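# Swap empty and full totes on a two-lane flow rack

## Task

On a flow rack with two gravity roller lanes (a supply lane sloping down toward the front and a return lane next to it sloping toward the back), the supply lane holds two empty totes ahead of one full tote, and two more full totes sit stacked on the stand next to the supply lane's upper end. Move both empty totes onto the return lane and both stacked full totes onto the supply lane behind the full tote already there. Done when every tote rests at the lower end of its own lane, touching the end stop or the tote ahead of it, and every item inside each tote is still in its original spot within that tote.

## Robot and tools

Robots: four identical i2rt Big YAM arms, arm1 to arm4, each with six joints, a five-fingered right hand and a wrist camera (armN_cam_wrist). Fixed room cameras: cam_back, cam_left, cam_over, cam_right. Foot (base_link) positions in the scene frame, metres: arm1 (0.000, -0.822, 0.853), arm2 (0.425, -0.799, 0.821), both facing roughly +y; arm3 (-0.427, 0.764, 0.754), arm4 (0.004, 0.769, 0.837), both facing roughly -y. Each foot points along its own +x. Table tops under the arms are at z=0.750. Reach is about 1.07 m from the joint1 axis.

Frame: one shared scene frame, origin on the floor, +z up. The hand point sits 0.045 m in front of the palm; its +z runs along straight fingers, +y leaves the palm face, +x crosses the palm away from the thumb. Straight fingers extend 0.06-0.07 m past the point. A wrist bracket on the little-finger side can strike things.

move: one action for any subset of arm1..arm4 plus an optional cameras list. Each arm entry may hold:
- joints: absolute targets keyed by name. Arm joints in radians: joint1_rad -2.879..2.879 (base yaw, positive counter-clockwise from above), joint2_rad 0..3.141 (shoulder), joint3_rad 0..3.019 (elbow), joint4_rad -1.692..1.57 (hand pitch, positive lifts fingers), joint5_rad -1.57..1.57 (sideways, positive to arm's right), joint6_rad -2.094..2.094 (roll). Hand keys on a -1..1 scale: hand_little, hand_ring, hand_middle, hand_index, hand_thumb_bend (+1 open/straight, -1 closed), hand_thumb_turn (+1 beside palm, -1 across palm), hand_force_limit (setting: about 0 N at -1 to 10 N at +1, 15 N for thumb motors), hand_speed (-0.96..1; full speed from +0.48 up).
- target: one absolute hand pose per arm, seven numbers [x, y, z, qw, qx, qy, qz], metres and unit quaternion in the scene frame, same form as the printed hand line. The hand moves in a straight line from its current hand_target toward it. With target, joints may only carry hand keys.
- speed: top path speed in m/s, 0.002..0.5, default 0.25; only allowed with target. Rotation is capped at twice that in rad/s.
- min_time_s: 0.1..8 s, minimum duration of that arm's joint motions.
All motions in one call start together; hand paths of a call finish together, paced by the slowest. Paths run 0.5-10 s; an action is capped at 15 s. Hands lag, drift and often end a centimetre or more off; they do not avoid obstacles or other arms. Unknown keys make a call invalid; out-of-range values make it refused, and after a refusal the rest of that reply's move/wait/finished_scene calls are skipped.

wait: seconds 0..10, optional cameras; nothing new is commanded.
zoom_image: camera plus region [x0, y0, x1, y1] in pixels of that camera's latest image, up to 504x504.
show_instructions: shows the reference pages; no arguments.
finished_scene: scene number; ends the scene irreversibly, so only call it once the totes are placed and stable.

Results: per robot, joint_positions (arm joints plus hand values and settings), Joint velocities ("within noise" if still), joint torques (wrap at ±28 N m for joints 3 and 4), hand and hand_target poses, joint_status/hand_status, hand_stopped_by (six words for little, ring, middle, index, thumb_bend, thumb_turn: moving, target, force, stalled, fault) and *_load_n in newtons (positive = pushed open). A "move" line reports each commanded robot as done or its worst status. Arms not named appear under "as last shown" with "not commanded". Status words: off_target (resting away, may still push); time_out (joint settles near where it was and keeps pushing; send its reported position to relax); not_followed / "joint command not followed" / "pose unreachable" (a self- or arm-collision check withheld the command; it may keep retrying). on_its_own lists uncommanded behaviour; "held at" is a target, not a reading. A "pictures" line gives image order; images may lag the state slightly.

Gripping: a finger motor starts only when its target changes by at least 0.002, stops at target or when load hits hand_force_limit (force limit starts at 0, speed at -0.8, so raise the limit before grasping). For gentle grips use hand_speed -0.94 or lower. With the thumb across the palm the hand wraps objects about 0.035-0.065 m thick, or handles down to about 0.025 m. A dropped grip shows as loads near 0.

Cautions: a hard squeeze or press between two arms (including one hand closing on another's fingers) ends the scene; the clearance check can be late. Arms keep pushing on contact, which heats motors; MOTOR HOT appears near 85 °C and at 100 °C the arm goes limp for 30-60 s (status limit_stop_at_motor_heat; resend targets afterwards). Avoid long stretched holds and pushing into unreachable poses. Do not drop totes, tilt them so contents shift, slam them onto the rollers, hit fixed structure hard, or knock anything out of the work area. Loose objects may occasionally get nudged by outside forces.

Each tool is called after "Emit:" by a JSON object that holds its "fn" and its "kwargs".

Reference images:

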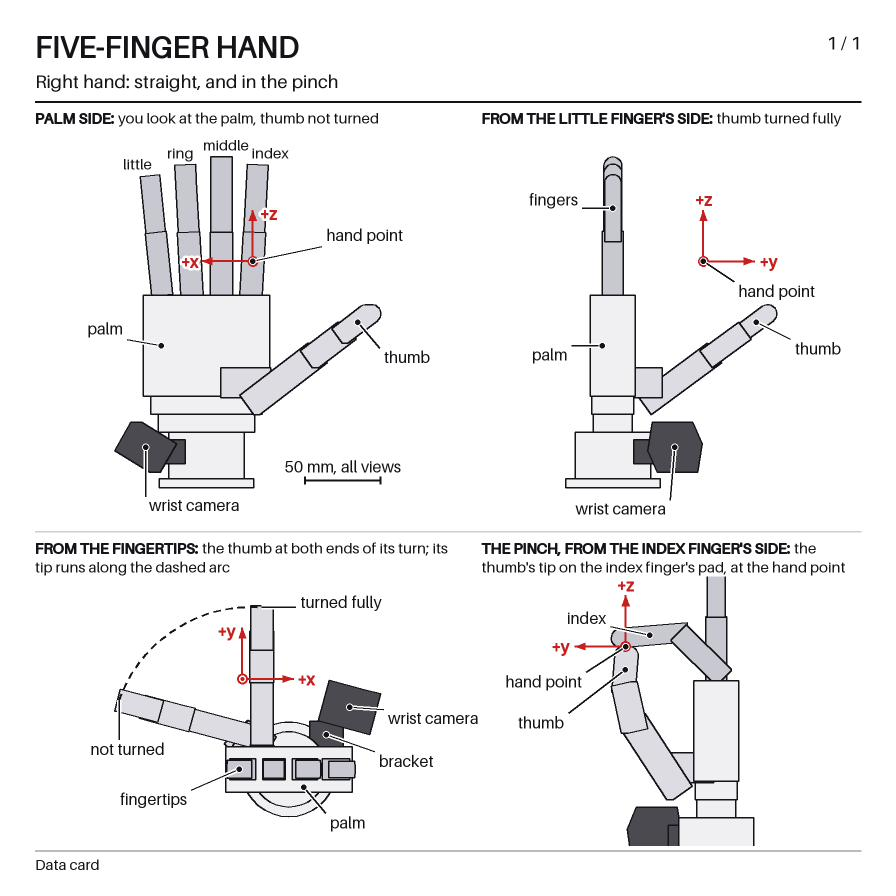

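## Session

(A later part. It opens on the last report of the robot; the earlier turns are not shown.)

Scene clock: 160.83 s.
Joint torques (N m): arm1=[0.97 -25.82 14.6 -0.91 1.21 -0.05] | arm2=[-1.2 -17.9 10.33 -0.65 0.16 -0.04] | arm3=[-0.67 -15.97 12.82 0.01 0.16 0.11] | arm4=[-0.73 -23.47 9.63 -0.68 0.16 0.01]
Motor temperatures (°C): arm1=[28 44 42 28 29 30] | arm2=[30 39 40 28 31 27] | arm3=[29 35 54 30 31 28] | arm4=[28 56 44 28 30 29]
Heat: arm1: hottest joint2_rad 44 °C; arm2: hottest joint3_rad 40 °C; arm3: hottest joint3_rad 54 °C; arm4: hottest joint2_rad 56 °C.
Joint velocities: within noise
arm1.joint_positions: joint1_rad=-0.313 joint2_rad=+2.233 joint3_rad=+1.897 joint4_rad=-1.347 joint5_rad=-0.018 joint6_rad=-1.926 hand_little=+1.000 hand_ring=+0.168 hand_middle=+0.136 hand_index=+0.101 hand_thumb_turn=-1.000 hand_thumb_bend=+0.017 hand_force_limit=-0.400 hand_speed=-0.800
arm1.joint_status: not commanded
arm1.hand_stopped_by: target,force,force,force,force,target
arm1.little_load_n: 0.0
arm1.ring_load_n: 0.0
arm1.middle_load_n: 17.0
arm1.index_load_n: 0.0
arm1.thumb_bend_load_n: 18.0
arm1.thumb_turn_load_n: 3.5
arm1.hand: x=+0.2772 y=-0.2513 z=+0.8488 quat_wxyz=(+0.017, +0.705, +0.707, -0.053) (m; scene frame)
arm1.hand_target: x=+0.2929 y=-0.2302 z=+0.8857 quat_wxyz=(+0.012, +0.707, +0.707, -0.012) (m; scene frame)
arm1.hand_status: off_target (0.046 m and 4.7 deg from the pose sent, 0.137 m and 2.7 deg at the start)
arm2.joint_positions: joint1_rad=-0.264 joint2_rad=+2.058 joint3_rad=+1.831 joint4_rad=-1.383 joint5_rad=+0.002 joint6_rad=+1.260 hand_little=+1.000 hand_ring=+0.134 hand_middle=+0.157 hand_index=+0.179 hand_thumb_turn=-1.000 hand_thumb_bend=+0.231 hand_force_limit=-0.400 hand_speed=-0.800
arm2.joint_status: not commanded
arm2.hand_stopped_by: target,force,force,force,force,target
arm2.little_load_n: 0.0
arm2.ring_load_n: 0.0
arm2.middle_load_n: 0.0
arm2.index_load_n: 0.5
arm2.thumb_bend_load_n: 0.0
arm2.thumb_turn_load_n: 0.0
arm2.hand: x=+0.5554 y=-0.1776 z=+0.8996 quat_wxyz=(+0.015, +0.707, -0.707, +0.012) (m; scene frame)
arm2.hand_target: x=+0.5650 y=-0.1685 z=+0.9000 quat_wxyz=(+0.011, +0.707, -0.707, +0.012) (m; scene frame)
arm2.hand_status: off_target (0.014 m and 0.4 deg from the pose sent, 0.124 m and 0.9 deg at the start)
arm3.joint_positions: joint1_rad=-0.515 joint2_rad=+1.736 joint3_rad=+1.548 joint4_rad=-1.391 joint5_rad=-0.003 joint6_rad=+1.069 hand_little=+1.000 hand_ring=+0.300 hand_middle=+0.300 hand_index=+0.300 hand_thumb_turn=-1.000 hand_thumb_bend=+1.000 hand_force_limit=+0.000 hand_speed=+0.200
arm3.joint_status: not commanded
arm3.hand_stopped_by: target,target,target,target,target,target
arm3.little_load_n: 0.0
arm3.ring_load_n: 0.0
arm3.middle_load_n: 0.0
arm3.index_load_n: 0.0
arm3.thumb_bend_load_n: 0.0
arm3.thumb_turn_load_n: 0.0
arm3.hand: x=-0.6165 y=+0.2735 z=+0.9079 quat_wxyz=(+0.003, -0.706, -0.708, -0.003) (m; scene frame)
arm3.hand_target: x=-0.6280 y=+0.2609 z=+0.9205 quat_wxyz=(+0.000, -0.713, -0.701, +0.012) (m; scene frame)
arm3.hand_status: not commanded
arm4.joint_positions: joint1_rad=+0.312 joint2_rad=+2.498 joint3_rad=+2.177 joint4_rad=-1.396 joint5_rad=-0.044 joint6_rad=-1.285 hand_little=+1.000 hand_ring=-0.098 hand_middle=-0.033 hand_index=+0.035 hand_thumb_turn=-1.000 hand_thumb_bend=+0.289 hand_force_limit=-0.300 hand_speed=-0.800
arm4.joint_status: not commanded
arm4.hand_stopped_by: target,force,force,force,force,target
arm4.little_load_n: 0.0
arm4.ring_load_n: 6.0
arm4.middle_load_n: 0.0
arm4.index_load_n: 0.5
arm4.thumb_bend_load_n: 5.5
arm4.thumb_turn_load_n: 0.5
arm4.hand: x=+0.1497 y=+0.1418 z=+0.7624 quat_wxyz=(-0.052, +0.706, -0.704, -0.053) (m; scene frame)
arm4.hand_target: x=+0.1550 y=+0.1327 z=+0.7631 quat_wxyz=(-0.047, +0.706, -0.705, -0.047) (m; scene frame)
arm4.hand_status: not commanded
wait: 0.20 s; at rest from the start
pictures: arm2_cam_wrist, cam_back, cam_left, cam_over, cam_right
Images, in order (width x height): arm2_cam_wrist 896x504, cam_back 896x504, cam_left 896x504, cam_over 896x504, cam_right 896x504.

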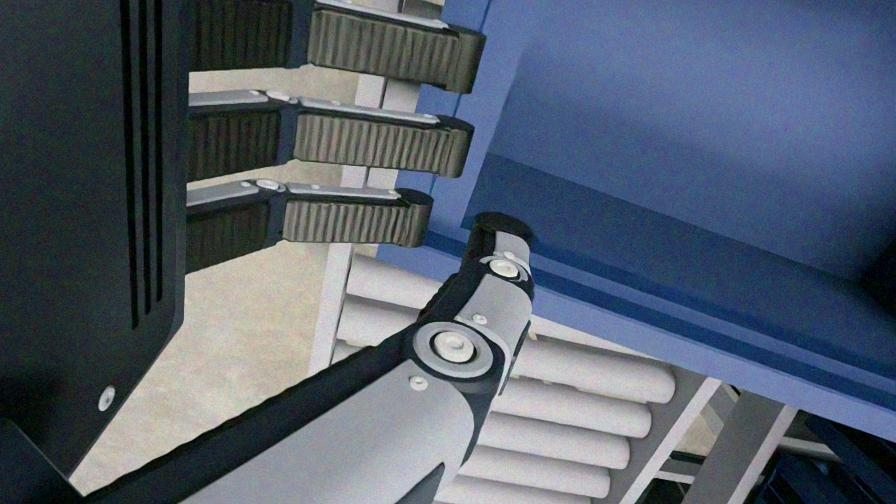

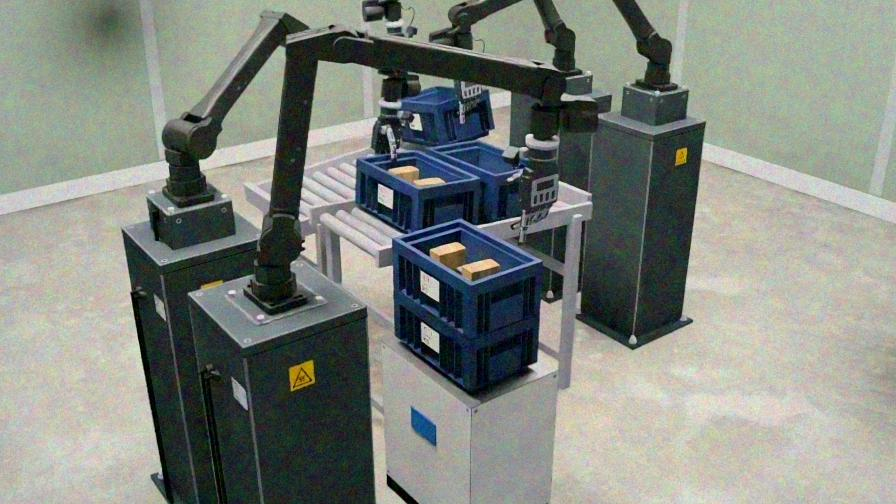

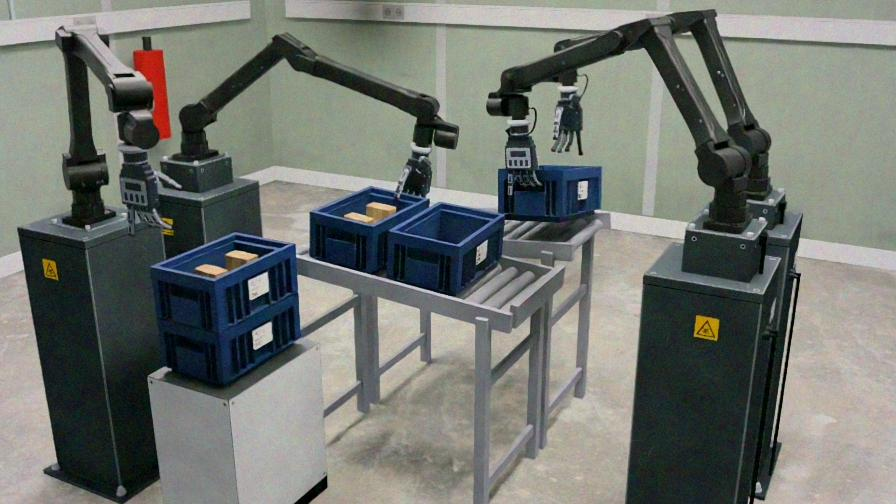

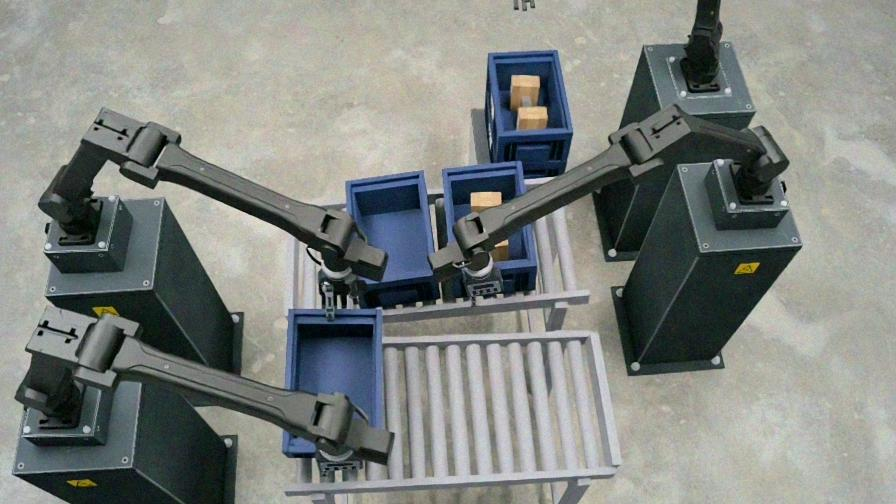

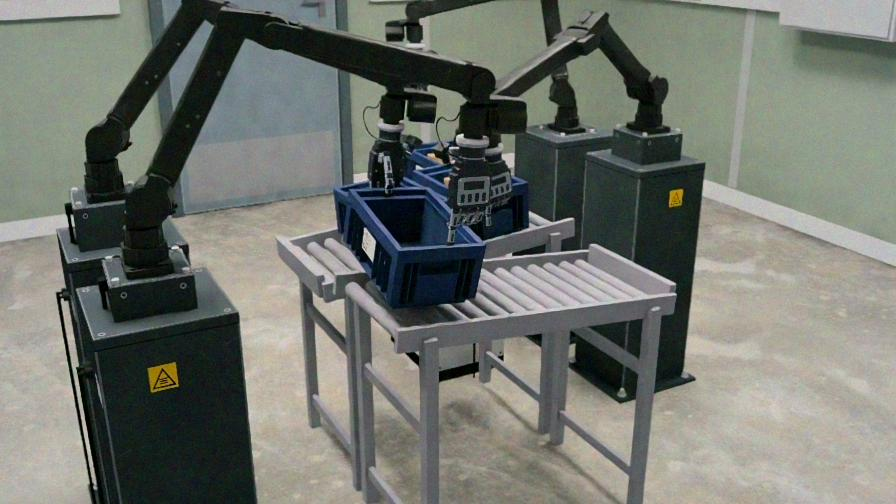

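Emit:
{"fn": "move", "kwargs": {"arm1": {"target":[0.313,-0.222,0.855,0.012,0.707,0.707,-0.012],"speed":0.06}, "arm2": {"target":[0.62,-0.20,0.96,0,0.7071,-0.7071,0],"speed":0.2,"joints":{"hand_thumb_bend":1,"hand_index":0.3,"hand_middle":0.3,"hand_ring":0.3,"hand_speed":0.2}}, "cameras": ["cam_right","cam_over","arm2_cam_wrist"]}}

Emit:
{"fn": "zoom_image", "kwargs": {"camera": "cam_right", "region": [260, 130, 560, 350]}}

Scene clock: 177.40 s.
Joint torques (N m): arm1=[-0.15 -26.58 14.23 -0.38 1.15 -0.06] | arm2=[-0.56 -19.55 10.3 -0.68 -0.17 -0.03] | arm3=[-0.09 -15.15 12.75 0.01 0.14 0.12] | arm4=[-0.79 -23.59 9.77 -0.73 0.18 0.03]
Motor temperatures (°C): arm1=[28 46 43 28 29 30] | arm2=[30 39 41 28 31 27] | arm3=[29 36 54 30 31 28] | arm4=[28 56 45 28 30 29]
Heat: arm1: hottest joint2_rad 46 °C; arm2: hottest joint3_rad 41 °C; arm3: hottest joint3_rad 54 °C; arm4: hottest joint2_rad 56 °C.
move: arm1 off_target; arm2 off_target
Joint velocities: within noise
arm1.joint_positions: joint1_rad=-0.331 joint2_rad=+2.297 joint3_rad=+1.928 joint4_rad=-1.328 joint5_rad=-0.016 joint6_rad=-1.947 hand_little=+1.000 hand_ring=+0.168 hand_middle=+0.136 hand_index=+0.101 hand_thumb_turn=-1.000 hand_thumb_bend=+0.017 hand_force_limit=-0.400 hand_speed=-0.800
arm1.joint_status: not commanded
arm1.hand_stopped_by: target,force,force,force,force,target
arm1.little_load_n: 0.0
arm1.ring_load_n: 0.0
arm1.middle_load_n: 17.0
arm1.index_load_n: 0.0
arm1.thumb_bend_load_n: 17.5
arm1.thumb_turn_load_n: 3.5
arm1.hand: x=+0.2916 y=-0.2483 z=+0.8190 quat_wxyz=(+0.020, +0.704, +0.708, -0.059) (m; scene frame)
arm1.hand_target: x=+0.3118 y=-0.2245 z=+0.8564 quat_wxyz=(+0.012, +0.707, +0.707, -0.012) (m; scene frame)
arm1.hand_status: off_target (0.049 m and 5.5 deg from the pose sent, 0.047 m and 4.7 deg at the start)
arm2.joint_positions: joint1_rad=-0.373 joint2_rad=+2.003 joint3_rad=+1.860 joint4_rad=-1.458 joint5_rad=-0.001 joint6_rad=+1.157 hand_little=+1.000 hand_ring=+0.300 hand_middle=+0.300 hand_index=+0.300 hand_thumb_turn=-1.000 hand_thumb_bend=+1.000 hand_force_limit=-0.400 hand_speed=+0.200
arm2.joint_status: all done
arm2.hand_stopped_by: target,target,target,target,target,target
arm2.little_load_n: 0.0
arm2.ring_load_n: 0.0
arm2.middle_load_n: 0.0
arm2.index_load_n: 0.0
arm2.thumb_bend_load_n: 0.0
arm2.thumb_turn_load_n: 0.0
arm2.hand: x=+0.6144 y=-0.2092 z=+0.9445 quat_wxyz=(+0.013, +0.705, -0.709, +0.007) (m; scene frame)
arm2.hand_target: x=+0.6199 y=-0.2005 z=+0.9601 quat_wxyz=(-0.001, +0.707, -0.707, +0.000) (m; scene frame)
arm2.hand_status: off_target (0.019 m and 1.7 deg from the pose sent, 0.091 m and 2.2 deg at the start)
arm3, arm4: as last shown
arm4.middle_load_n: 0.5
arm4.index_load_n: 0.0
pictures: arm2_cam_wrist, cam_over, cam_right
Images, in order (width x height): arm2_cam_wrist 896x504, cam_over 896x504, cam_right 896x504.

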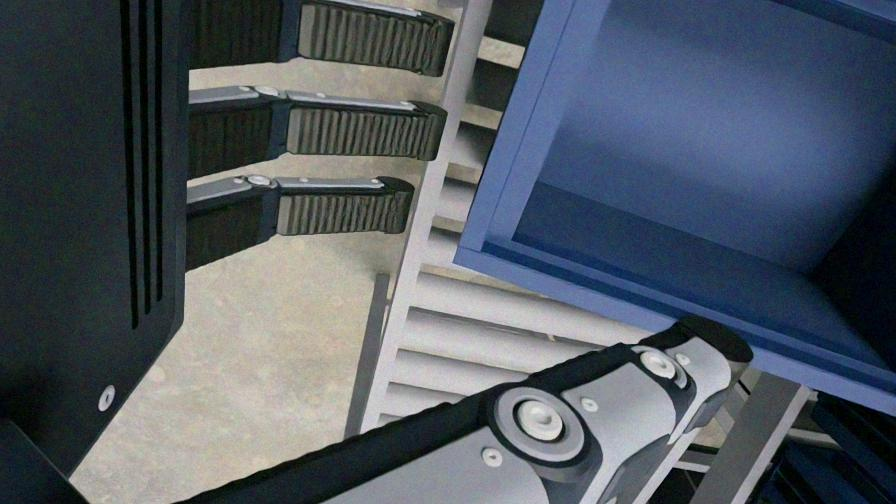

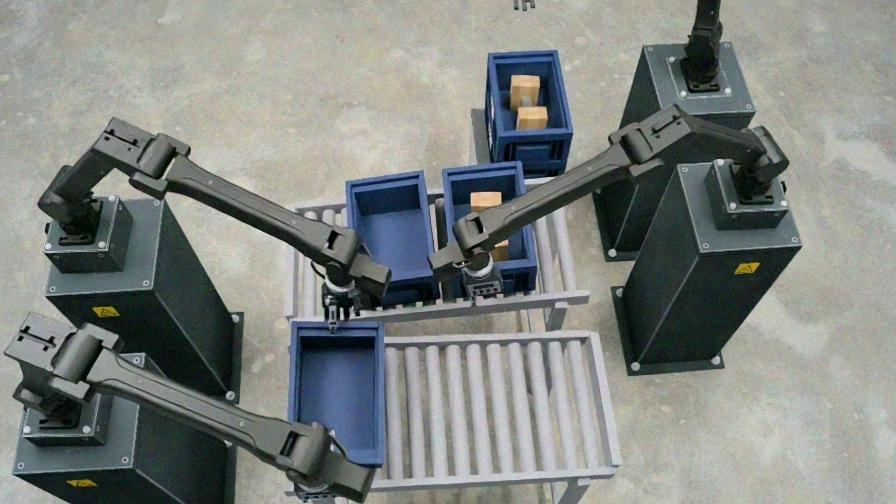

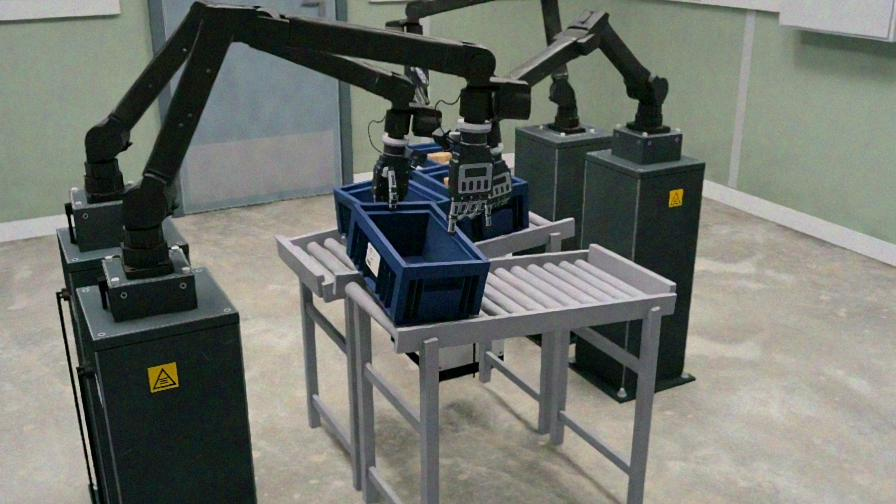

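Scaled by 1.680.

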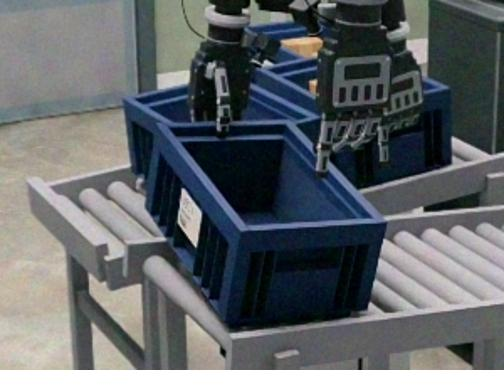

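Emit:
{"fn": "move", "kwargs": {"arm1": {"target":[0.313,-0.222,0.825,0.012,0.707,0.707,-0.012],"speed":0.05}}}

Emit:
{"fn": "move", "kwargs": {"arm1": {"target":[0.313,-0.222,0.800,0.012,0.707,0.707,-0.012],"speed":0.05}, "cameras": ["cam_right","cam_over","arm2_cam_wrist","arm1_cam_wrist"]}}

Emit:
{"fn": "zoom_image", "kwargs": {"camera": "cam_right", "region": [260, 130, 560, 350]}}

Scene clock: 194.73 s.
Joint torques (N m): arm1=[0.5 -25.82 12.18 -0.14 0.93 -0.06] | arm2=[-0.67 -19.78 10.29 -0.68 -0.15 -0.03] | arm3=[0.21 -16.32 12.46 -0.03 0.14 0.11] | arm4=[-0.38 -23.47 9.68 -0.79 0.15 -0.01]
Motor temperatures (°C): arm1=[28 44 44 28 30 30] | arm2=[30 39 41 28 31 27] | arm3=[29 36 55 30 31 28] | arm4=[28 56 45 28 30 29]
Heat: arm1: hottest joint2_rad 44 °C; arm2: hottest joint3_rad 41 °C; arm3: hottest joint3_rad 55 °C; arm4: hottest joint2_rad 56 °C.
move: arm1 off_target
Joint velocities: within noise
arm1.joint_positions: joint1_rad=-0.331 joint2_rad=+2.319 joint3_rad=+1.928 joint4_rad=-1.276 joint5_rad=-0.010 joint6_rad=-1.948 hand_little=+1.000 hand_ring=+0.168 hand_middle=+0.136 hand_index=+0.101 hand_thumb_turn=-1.000 hand_thumb_bend=+0.015 hand_force_limit=-0.400 hand_speed=-0.800
arm1.joint_status: not commanded
arm1.hand_stopped_by: target,force,force,force,force,target
arm1.little_load_n: 0.0
arm1.ring_load_n: 0.0
arm1.middle_load_n: 12.5
arm1.index_load_n: 0.5
arm1.thumb_bend_load_n: 10.5
arm1.thumb_turn_load_n: 1.5
arm1.hand: x=+0.2963 y=-0.2391 z=+0.8039 quat_wxyz=(+0.016, +0.704, +0.709, -0.044) (m; scene frame)
arm1.hand_target: x=+0.3125 y=-0.2231 z=+0.8256 quat_wxyz=(+0.012, +0.707, +0.707, -0.012) (m; scene frame)
arm1.hand_status: off_target (0.032 m and 3.7 deg from the pose sent, 0.035 m and 5.5 deg at the start)
arm2, arm3, arm4: as last shown
arm2.joint_positions: joint1_rad=-0.373 joint2_rad=+2.003 joint3_rad=+1.860 joint4_rad=-1.458 joint5_rad=-0.002 joint6_rad=+1.156 hand_little=+1.000 hand_ring=+0.300 hand_middle=+0.300 hand_index=+0.300 hand_thumb_turn=-1.000 hand_thumb_bend=+1.000 hand_force_limit=-0.400 hand_speed=+0.200
arm2.hand: x=+0.6143 y=-0.2092 z=+0.9445 quat_wxyz=(+0.013, +0.705, -0.709, +0.007) (m; scene frame)
arm2.hand_target: x=+0.6198 y=-0.2005 z=+0.9602 quat_wxyz=(+0.000, +0.707, -0.707, +0.000) (m; scene frame)
arm4.thumb_turn_load_n: 1.0
pictures: none

Scene clock: 195.83 s.
Joint torques (N m): arm1=[0.62 -25.23 10.73 -0.1 0.72 -0.07] | arm2=[-0.79 -19.49 10.32 -0.65 -0.15 -0.03] | arm3=[-0.44 -16.85 12.93 -0.01 0.19 0.13] | arm4=[-0.62 -23.71 9.73 -0.68 0.18 0]
Motor temperatures (°C): arm1=[28 44 44 28 30 30] | arm2=[30 39 40 28 31 27] | arm3=[29 36 55 30 31 28] | arm4=[28 56 45 28 30 29]
Heat: arm1: hottest joint2_rad 44 °C; arm2: hottest joint3_rad 40 °C; arm3: hottest joint3_rad 55 °C; arm4: hottest joint2_rad 56 °C.
move: arm1 off_target
Joint velocities: within noise
arm1.joint_positions: joint1_rad=-0.331 joint2_rad=+2.340 joint3_rad=+1.928 joint4_rad=-1.231 joint5_rad=-0.005 joint6_rad=-1.948 hand_little=+1.000 hand_ring=+0.168 hand_middle=+0.135 hand_index=+0.101 hand_thumb_turn=-1.000 hand_thumb_bend=+0.012 hand_force_limit=-0.400 hand_speed=-0.800
arm1.joint_status: not commanded
arm1.hand_stopped_by: target,force,force,force,force,target
arm1.little_load_n: 0.0
arm1.ring_load_n: 0.0
arm1.middle_load_n: 6.0
arm1.index_load_n: 1.0
arm1.thumb_bend_load_n: 4.0
arm1.thumb_turn_load_n: -1.0
arm1.hand: x=+0.3003 y=-0.2320 z=+0.7897 quat_wxyz=(+0.014, +0.704, +0.709, -0.032) (m; scene frame)
arm1.hand_target: x=+0.3129 y=-0.2224 z=+0.8004 quat_wxyz=(+0.012, +0.707, +0.707, -0.012) (m; scene frame)
arm1.hand_status: off_target (0.019 m and 2.4 deg from the pose sent, 0.024 m and 3.7 deg at the start)
arm2, arm3, arm4: as last shown
arm4.middle_load_n: 0.0
arm4.thumb_turn_load_n: 0.5
pictures: arm1_cam_wrist, arm2_cam_wrist, cam_over, cam_right
Images, in order (width x height): arm1_cam_wrist 896x504, arm2_cam_wrist 896x504, cam_over 896x504, cam_right 896x504.

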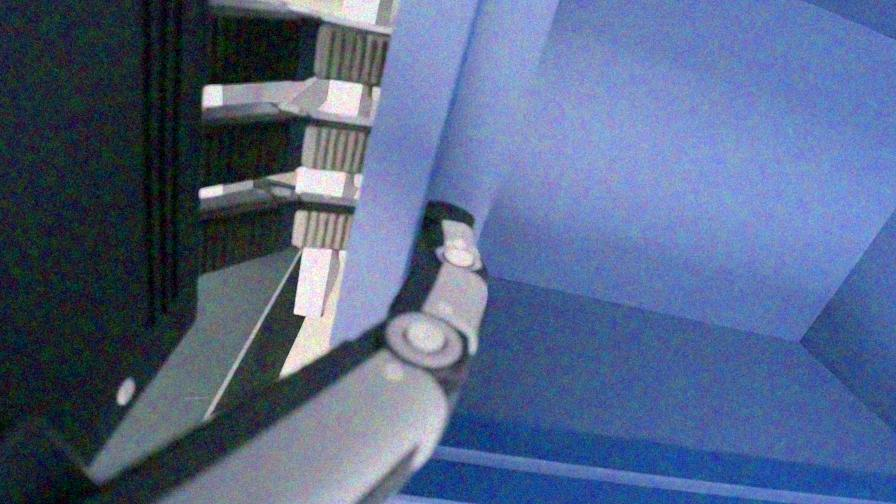

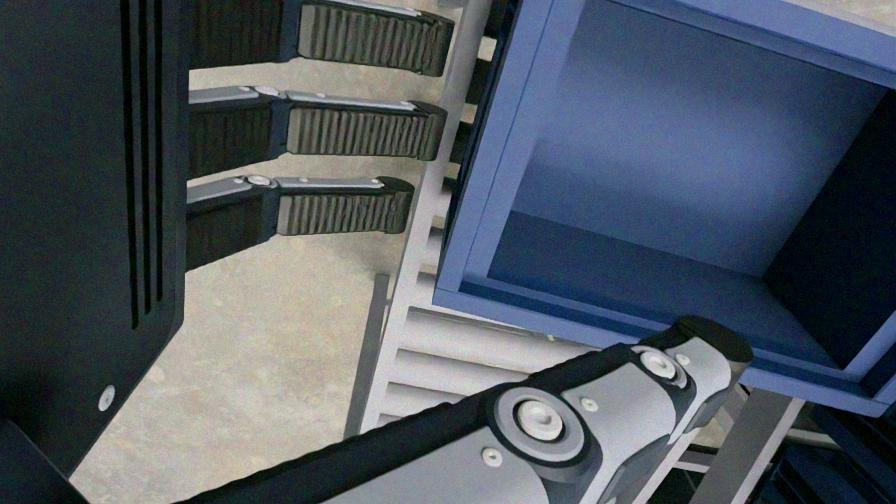

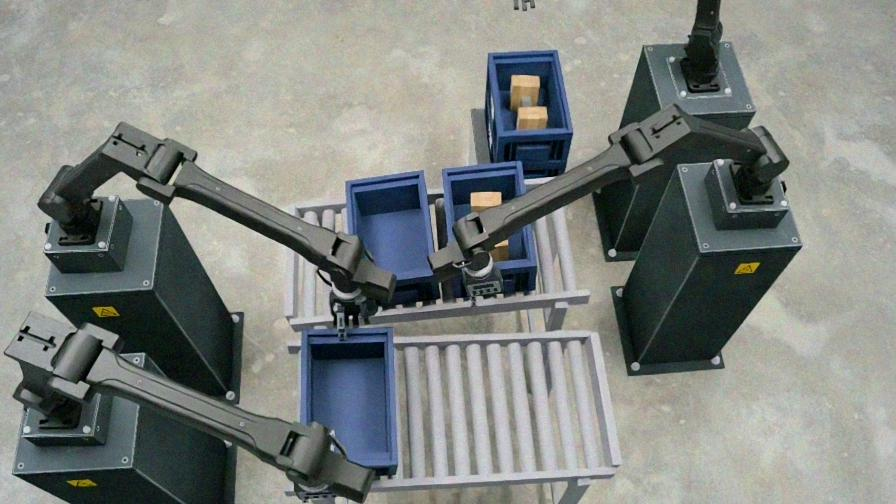

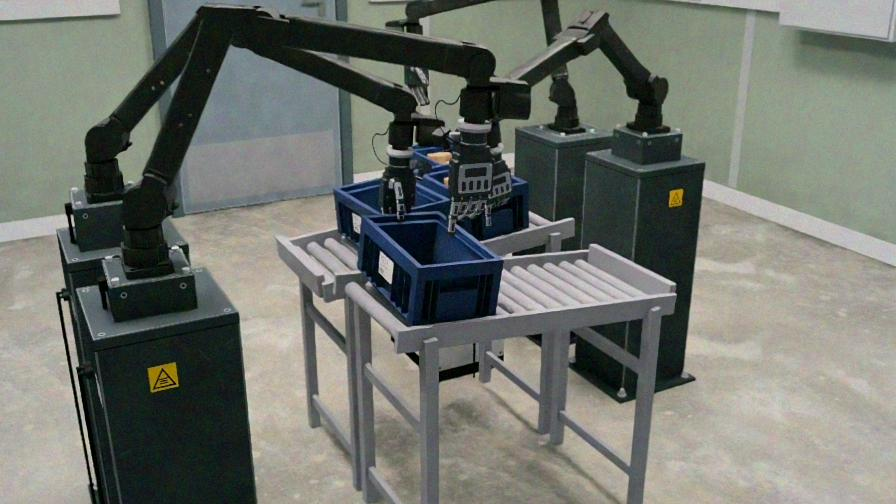

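Scaled by 1.680.

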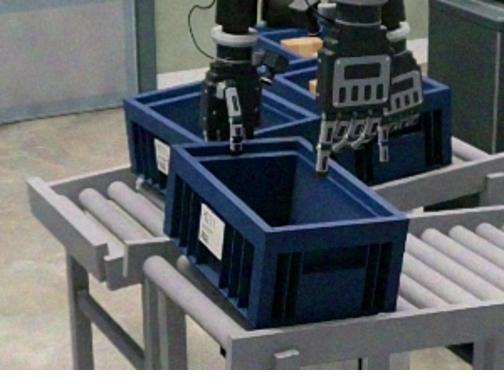

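Emit:
{"fn": "move", "kwargs": {"arm1": {"target":[0.308,-0.222,0.778,0.012,0.707,0.707,-0.012],"speed":0.05}}}

Emit:
{"fn": "move", "kwargs": {"arm1": {"target":[0.306,-0.220,0.765,0.012,0.707,0.707,-0.012],"speed":0.05}, "cameras": ["cam_right","cam_over","arm2_cam_wrist","arm1_cam_wrist"]}}

Emit:
{"fn": "zoom_image", "kwargs": {"camera": "cam_right", "region": [260, 130, 560, 350]}}

Scene clock: 202.67 s.
Joint torques (N m): arm1=[1.14 -24.82 8.94 -0.06 0.58 0] | arm2=[-0.67 -19.55 10.39 -0.66 -0.14 -0.04] | arm3=[-0.73 -16.44 12.82 -0.02 0.19 0.14] | arm4=[-0.32 -23.65 9.73 -0.58 0.12 0]
Motor temperatures (°C): arm1=[28 44 44 28 30 30] | arm2=[30 39 40 28 31 27] | arm3=[29 36 55 30 31 28] | arm4=[28 56 45 28 30 29]
Heat: arm1: hottest joint2_rad 44 °C; arm2: hottest joint3_rad 40 °C; arm3: hottest joint3_rad 55 °C; arm4: hottest joint2_rad 56 °C.
move: arm1 done
Joint velocities: within noise
arm1.joint_positions: joint1_rad=-0.331 joint2_rad=+2.356 joint3_rad=+1.926 joint4_rad=-1.187 joint5_rad=-0.001 joint6_rad=-1.948 hand_little=+1.000 hand_ring=+0.168 hand_middle=+0.134 hand_index=+0.101 hand_thumb_turn=-1.000 hand_thumb_bend=+0.011 hand_force_limit=-0.400 hand_speed=-0.800
arm1.joint_status: not commanded
arm1.hand_stopped_by: target,force,force,force,force,target
arm1.little_load_n: 0.0
arm1.ring_load_n: 0.0
arm1.middle_load_n: 0.0
arm1.index_load_n: 2.0
arm1.thumb_bend_load_n: 0.0
arm1.thumb_turn_load_n: 0.0
arm1.hand: x=+0.3039 y=-0.2246 z=+0.7783 quat_wxyz=(+0.010, +0.704, +0.710, -0.019) (m; scene frame)
arm1.hand_target: x=+0.3080 y=-0.2220 z=+0.7781 quat_wxyz=(+0.012, +0.707, +0.707, -0.012) (m; scene frame)
arm1.hand_status: done (0.005 m and 1.0 deg from the pose sent, 0.017 m and 2.4 deg at the start)
arm2, arm3, arm4: as last shown
arm4.little_load_n: -0.5
arm4.ring_load_n: 6.5
arm4.thumb_turn_load_n: 1.0
pictures: none

Scene clock: 203.70 s.
Joint torques (N m): arm1=[1.2 -24.64 8.9 -0.01 0.56 0.02] | arm2=[-0.79 -19.49 10.35 -0.64 -0.14 -0.04] | arm3=[-0.5 -15.97 13.11 0.02 0.18 0.12] | arm4=[-0.38 -23.65 9.69 -0.61 0.18 0.03]
Motor temperatures (°C): arm1=[28 44 44 28 29 30] | arm2=[30 39 40 28 31 27] | arm3=[29 36 55 30 31 28] | arm4=[28 56 45 28 30 29]
Heat: arm1: hottest joint2_rad 44 °C; arm2: hottest joint3_rad 40 °C; arm3: hottest joint3_rad 55 °C; arm4: hottest joint2_rad 56 °C.
move: arm1 done
Joint velocities: within noise
arm1.joint_positions: joint1_rad=-0.328 joint2_rad=+2.371 joint3_rad=+1.926 joint4_rad=-1.170 joint5_rad=-0.001 joint6_rad=-1.946 hand_little=+1.000 hand_ring=+0.168 hand_middle=+0.134 hand_index=+0.101 hand_thumb_turn=-1.000 hand_thumb_bend=+0.011 hand_force_limit=-0.400 hand_speed=-0.800
arm1.joint_status: not commanded
arm1.hand_stopped_by: target,force,force,force,force,target
arm1.little_load_n: 0.0
arm1.ring_load_n: 0.0
arm1.middle_load_n: 0.5
arm1.index_load_n: 2.5
arm1.thumb_bend_load_n: -1.0
arm1.thumb_turn_load_n: 0.0
arm1.hand: x=+0.3023 y=-0.2225 z=+0.7679 quat_wxyz=(+0.010, +0.704, +0.710, -0.018) (m; scene frame)
arm1.hand_target: x=+0.3059 y=-0.2199 z=+0.7652 quat_wxyz=(+0.012, +0.707, +0.707, -0.012) (m; scene frame)
arm1.hand_status: done (0.005 m and 0.9 deg from the pose sent, 0.014 m and 1.0 deg at the start)
arm2, arm3, arm4: as last shown
arm2.thumb_turn_load_n: 0.5
arm4.little_load_n: 0.0
arm4.index_load_n: 0.5
pictures: arm1_cam_wrist, arm2_cam_wrist, cam_over, cam_right
Images, in order (width x height): arm1_cam_wrist 896x504, arm2_cam_wrist 896x504, cam_over 896x504, cam_right 896x504.

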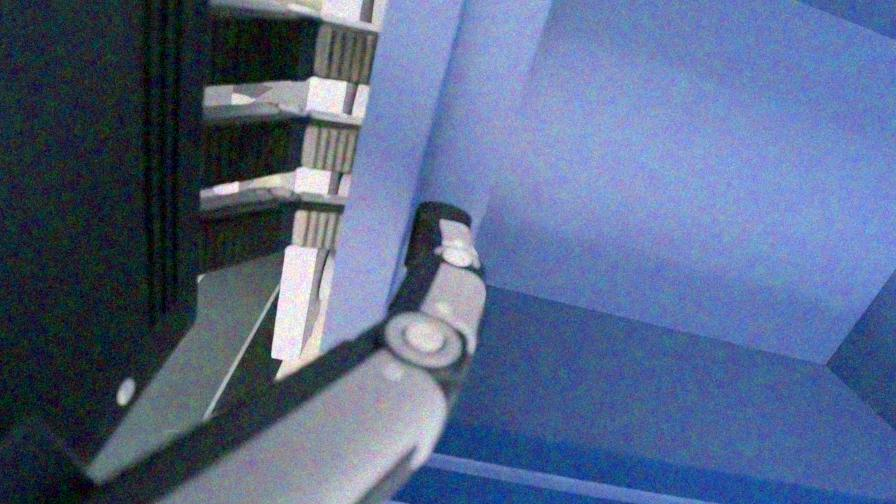

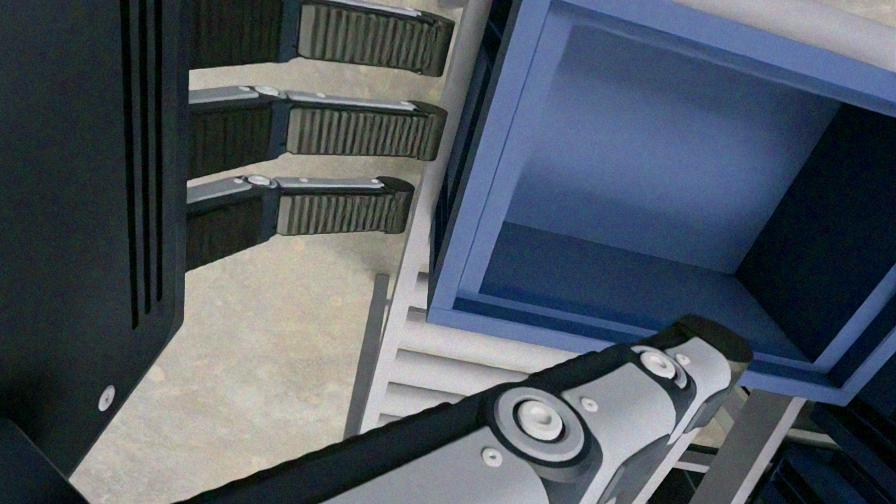

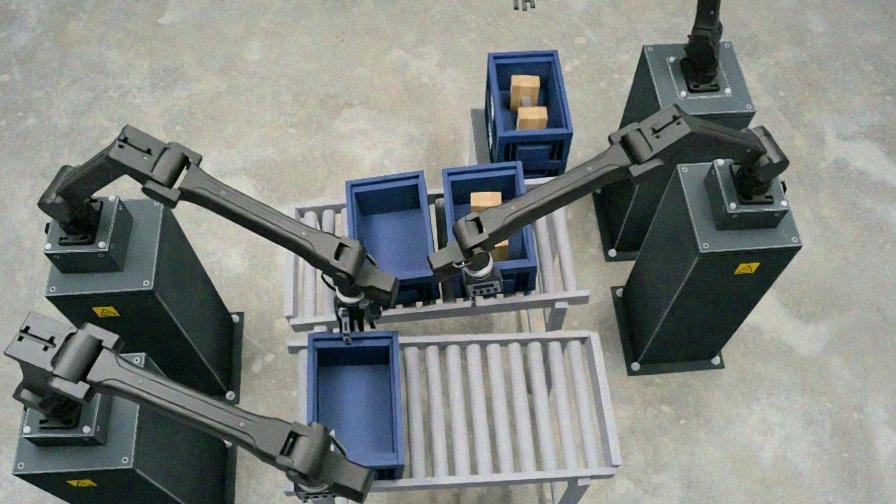

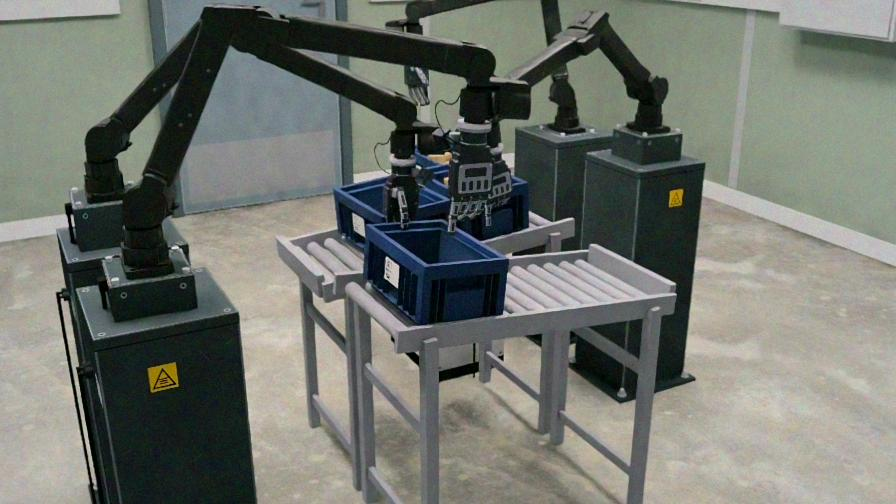

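Scaled by 1.680.

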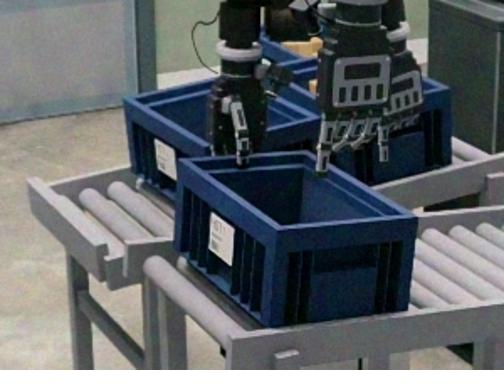

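Emit:
{"fn": "move", "kwargs": {"arm1": {"joints":{"hand_thumb_bend":1,"hand_index":0.3,"hand_middle":0.3,"hand_ring":0.3,"hand_speed":0}}}}

Emit:
{"fn": "move", "kwargs": {"arm1": {"target":[0.242,-0.220,0.768,0.012,0.707,0.707,-0.012],"speed":0.15}}}

Emit:
{"fn": "move", "kwargs": {"arm1": {"target":[0.18,-0.30,0.93,0,0.7071,0.7071,0],"speed":0.2}, "cameras": ["cam_right","cam_over","cam_left"]}}

Scene clock: 214.03 s.
Joint torques (N m): arm1=[1.08 -24.53 8.94 -0.18 0.34 0.02] | arm2=[-0.85 -19.49 10.33 -0.64 -0.14 -0.04] | arm3=[-0.5 -16.32 12.72 0.13 0.16 0.09] | arm4=[-0.67 -23.82 9.58 -0.68 0.19 0.01]
Motor temperatures (°C): arm1=[28 43 43 28 29 30] | arm2=[30 39 41 28 31 27] | arm3=[29 36 55 30 31 28] | arm4=[28 57 45 28 30 29]
Heat: arm1: hottest joint2_rad 43 °C; arm2: hottest joint3_rad 41 °C; arm3: hottest joint3_rad 55 °C; arm4: hottest joint2_rad 57 °C.
move: arm1 done
Joint velocities: within noise
arm1.joint_positions: joint1_rad=-0.328 joint2_rad=+2.371 joint3_rad=+1.926 joint4_rad=-1.165 joint5_rad=+0.004 joint6_rad=-1.946 hand_little=+1.000 hand_ring=+0.300 hand_middle=+0.300 hand_index=+0.300 hand_thumb_turn=-1.000 hand_thumb_bend=+1.000 hand_force_limit=-0.400 hand_speed=+0.000
arm1.joint_status: all done
arm1.hand_stopped_by: target,target,target,target,target,target
arm1.little_load_n: 0.0
arm1.ring_load_n: 0.0
arm1.middle_load_n: 0.0
arm1.index_load_n: 0.0
arm1.thumb_bend_load_n: 0.0
arm1.thumb_turn_load_n: 0.0
arm1.hand: x=+0.3038 y=-0.2216 z=+0.7682 quat_wxyz=(+0.011, +0.704, +0.710, -0.015) (m; scene frame)
arm1.hand_target: x=+0.3059 y=-0.2200 z=+0.7652 quat_wxyz=(+0.012, +0.707, +0.707, -0.012) (m; scene frame)
arm1.hand_status: not commanded
arm2, arm3, arm4: as last shown
arm2.thumb_turn_load_n: 0.0
arm3.middle_load_n: 0.5
arm3.thumb_turn_load_n: -0.5
arm4.ring_load_n: 6.0
arm4.index_load_n: 0.0
pictures: none

Scene clock: 215.30 s.
Joint torques (N m): arm1=[0.5 -26.05 7.98 -0.16 0.17 0.01] | arm2=[-0.73 -19.55 10.35 -0.64 -0.15 -0.05] | arm3=[-0.56 -16.09 13.09 0.01 0.12 0.14] | arm4=[-0.85 -23.88 9.69 -0.79 0.17 0.01]
Motor temperatures (°C): arm1=[28 43 42 28 29 30] | arm2=[30 39 41 28 31 27] | arm3=[29 36 55 30 31 28] | arm4=[28 57 45 28 30 29]
Heat: arm1: hottest joint2_rad 43 °C; arm2: hottest joint3_rad 41 °C; arm3: hottest joint3_rad 55 °C; arm4: hottest joint2_rad 57 °C.
move: arm1 off_target
Joint velocities: within noise
arm1.joint_positions: joint1_rad=-0.231 joint2_rad=+2.340 joint3_rad=+1.833 joint4_rad=-1.125 joint5_rad=+0.006 joint6_rad=-1.860 hand_little=+1.000 hand_ring=+0.300 hand_middle=+0.300 hand_index=+0.300 hand_thumb_turn=-1.000 hand_thumb_bend=+1.000 hand_force_limit=-0.400 hand_speed=+0.000
arm1.joint_status: not commanded
arm1.hand_stopped_by: target,target,target,target,target,target
arm1.little_load_n: 0.0
arm1.ring_load_n: 0.0
arm1.middle_load_n: 0.0
arm1.index_load_n: 0.0
arm1.thumb_bend_load_n: -0.5
arm1.thumb_turn_load_n: -0.5
arm1.hand: x=+0.2359 y=-0.2232 z=+0.7577 quat_wxyz=(+0.019, +0.699, +0.714, -0.023) (m; scene frame)
arm1.hand_target: x=+0.2419 y=-0.2201 z=+0.7680 quat_wxyz=(+0.012, +0.707, +0.707, -0.012) (m; scene frame)
arm1.hand_status: off_target (0.012 m and 1.9 deg from the pose sent, 0.062 m and 0.7 deg at the start)
arm2, arm3, arm4: as last shown
arm3.middle_load_n: 0.0
arm3.thumb_turn_load_n: 0.0
pictures: none

Scene clock: 217.13 s.
Joint torques (N m): arm1=[1.67 -20.01 8.69 -0.65 0.11 0.08] | arm2=[-0.62 -19.6 10.3 -0.61 -0.14 -0.04] | arm3=[-0.38 -16.38 12.98 0.06 0.21 0.09] | arm4=[-0.44 -23.24 9.73 -0.64 0.17 0.02]
Motor temperatures (°C): arm1=[28 43 42 28 29 30] | arm2=[30 39 41 28 31 27] | arm3=[29 36 55 30 31 28] | arm4=[28 57 45 28 30 29]
Heat: arm1: hottest joint2_rad 43 °C; arm2: hottest joint3_rad 41 °C; arm3: hottest joint3_rad 55 °C; arm4: hottest joint2_rad 57 °C.
move: arm1 done
Joint velocities: within noise
arm1.joint_positions: joint1_rad=-0.183 joint2_rad=+1.893 joint3_rad=+1.557 joint4_rad=-1.233 joint5_rad=-0.001 joint6_rad=-1.797 hand_little=+1.000 hand_ring=+0.300 hand_middle=+0.300 hand_index=+0.300 hand_thumb_turn=-1.000 hand_thumb_bend=+1.000 hand_force_limit=-0.400 hand_speed=+0.000
arm1.joint_status: not commanded
arm1.hand_stopped_by: target,target,target,target,target,target
arm1.little_load_n: 0.0
arm1.ring_load_n: 0.0
arm1.middle_load_n: 0.0
arm1.index_load_n: 0.0
arm1.thumb_bend_load_n: -0.5
arm1.thumb_turn_load_n: 0.0
arm1.hand: x=+0.1846 y=-0.2987 z=+0.9278 quat_wxyz=(+0.000, +0.705, +0.709, +0.002) (m; scene frame)
arm1.hand_target: x=+0.1801 y=-0.3001 z=+0.9299 quat_wxyz=(+0.000, +0.707, +0.707, +0.000) (m; scene frame)
arm1.hand_status: done (0.005 m and 0.4 deg from the pose sent, 0.197 m and 3.6 deg at the start)
arm2: as last shown
arm3.joint_positions: joint1_rad=-0.515 joint2_rad=+1.736 joint3_rad=+1.548 joint4_rad=-1.391 joint5_rad=-0.003 joint6_rad=+1.069 hand_little=+1.000 hand_ring=+0.300 hand_middle=+0.300 hand_index=+0.300 hand_thumb_turn=-1.000 hand_thumb_bend=+1.000 hand_force_limit=+0.000 hand_speed=+0.200
arm3.joint_status: not commanded
arm3.hand_stopped_by: target,target,target,target,target,target
arm3.little_load_n: 0.0
arm3.ring_load_n: 0.0
arm3.middle_load_n: 0.5
arm3.index_load_n: 0.0
arm3.thumb_bend_load_n: 0.0
arm3.thumb_turn_load_n: 0.0
arm3.hand: x=-0.6165 y=+0.2735 z=+0.9079 quat_wxyz=(+0.003, -0.706, -0.708, -0.003) (m; scene frame)
arm3.hand_target: x=-0.6280 y=+0.2609 z=+0.9205 quat_wxyz=(+0.000, -0.713, -0.701, +0.012) (m; scene frame)
arm3.hand_status: not commanded
arm4.joint_positions: joint1_rad=+0.312 joint2_rad=+2.498 joint3_rad=+2.177 joint4_rad=-1.396 joint5_rad=-0.044 joint6_rad=-1.285 hand_little=+1.000 hand_ring=-0.098 hand_middle=-0.033 hand_index=+0.035 hand_thumb_turn=-1.000 hand_thumb_bend=+0.289 hand_force_limit=-0.300 hand_speed=-0.800
arm4.joint_status: not commanded
arm4.hand_stopped_by: target,force,force,force,force,target
arm4.little_load_n: 0.0
arm4.ring_load_n: 6.0
arm4.middle_load_n: 0.0
arm4.index_load_n: 0.0
arm4.thumb_bend_load_n: 5.5
arm4.thumb_turn_load_n: 0.5
arm4.hand: x=+0.1497 y=+0.1418 z=+0.7624 quat_wxyz=(-0.052, +0.706, -0.704, -0.053) (m; scene frame)
arm4.hand_target: x=+0.1550 y=+0.1327 z=+0.7631 quat_wxyz=(-0.047, +0.706, -0.705, -0.047) (m; scene frame)
arm4.hand_status: not commanded
pictures: cam_left, cam_over, cam_right
Images, in order (width x height): cam_left 896x504, cam_over 896x504, cam_right 896x504.

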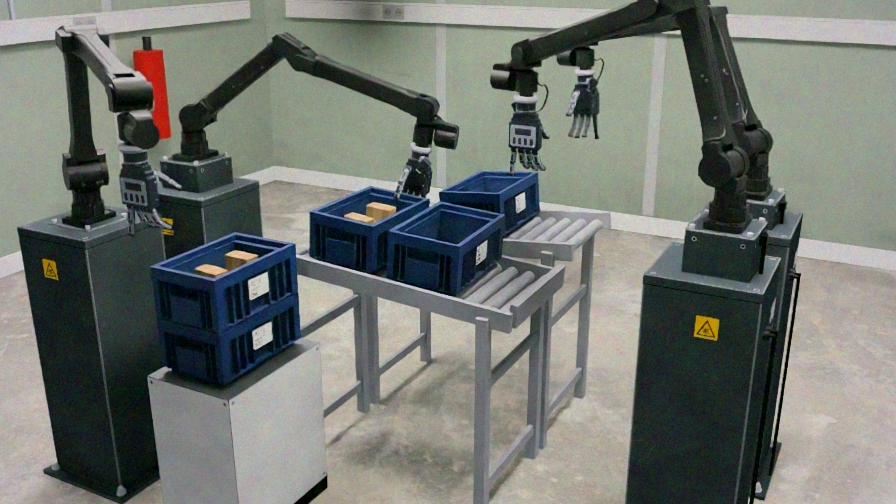

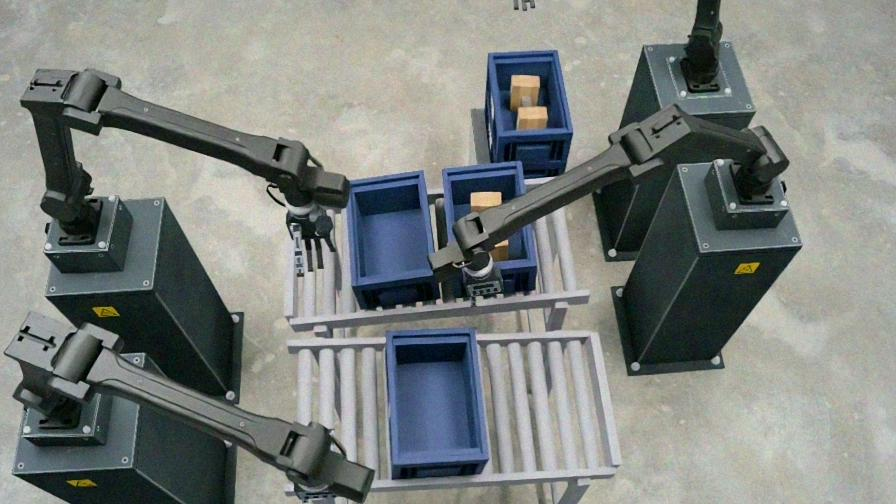

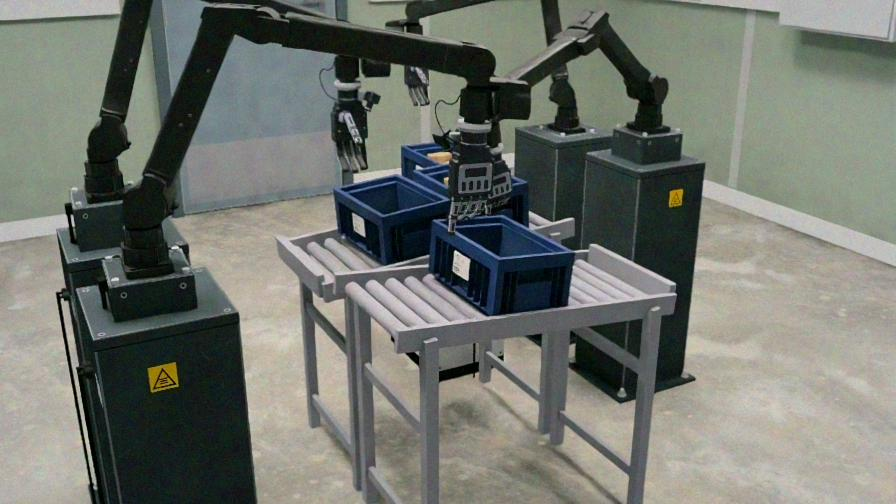

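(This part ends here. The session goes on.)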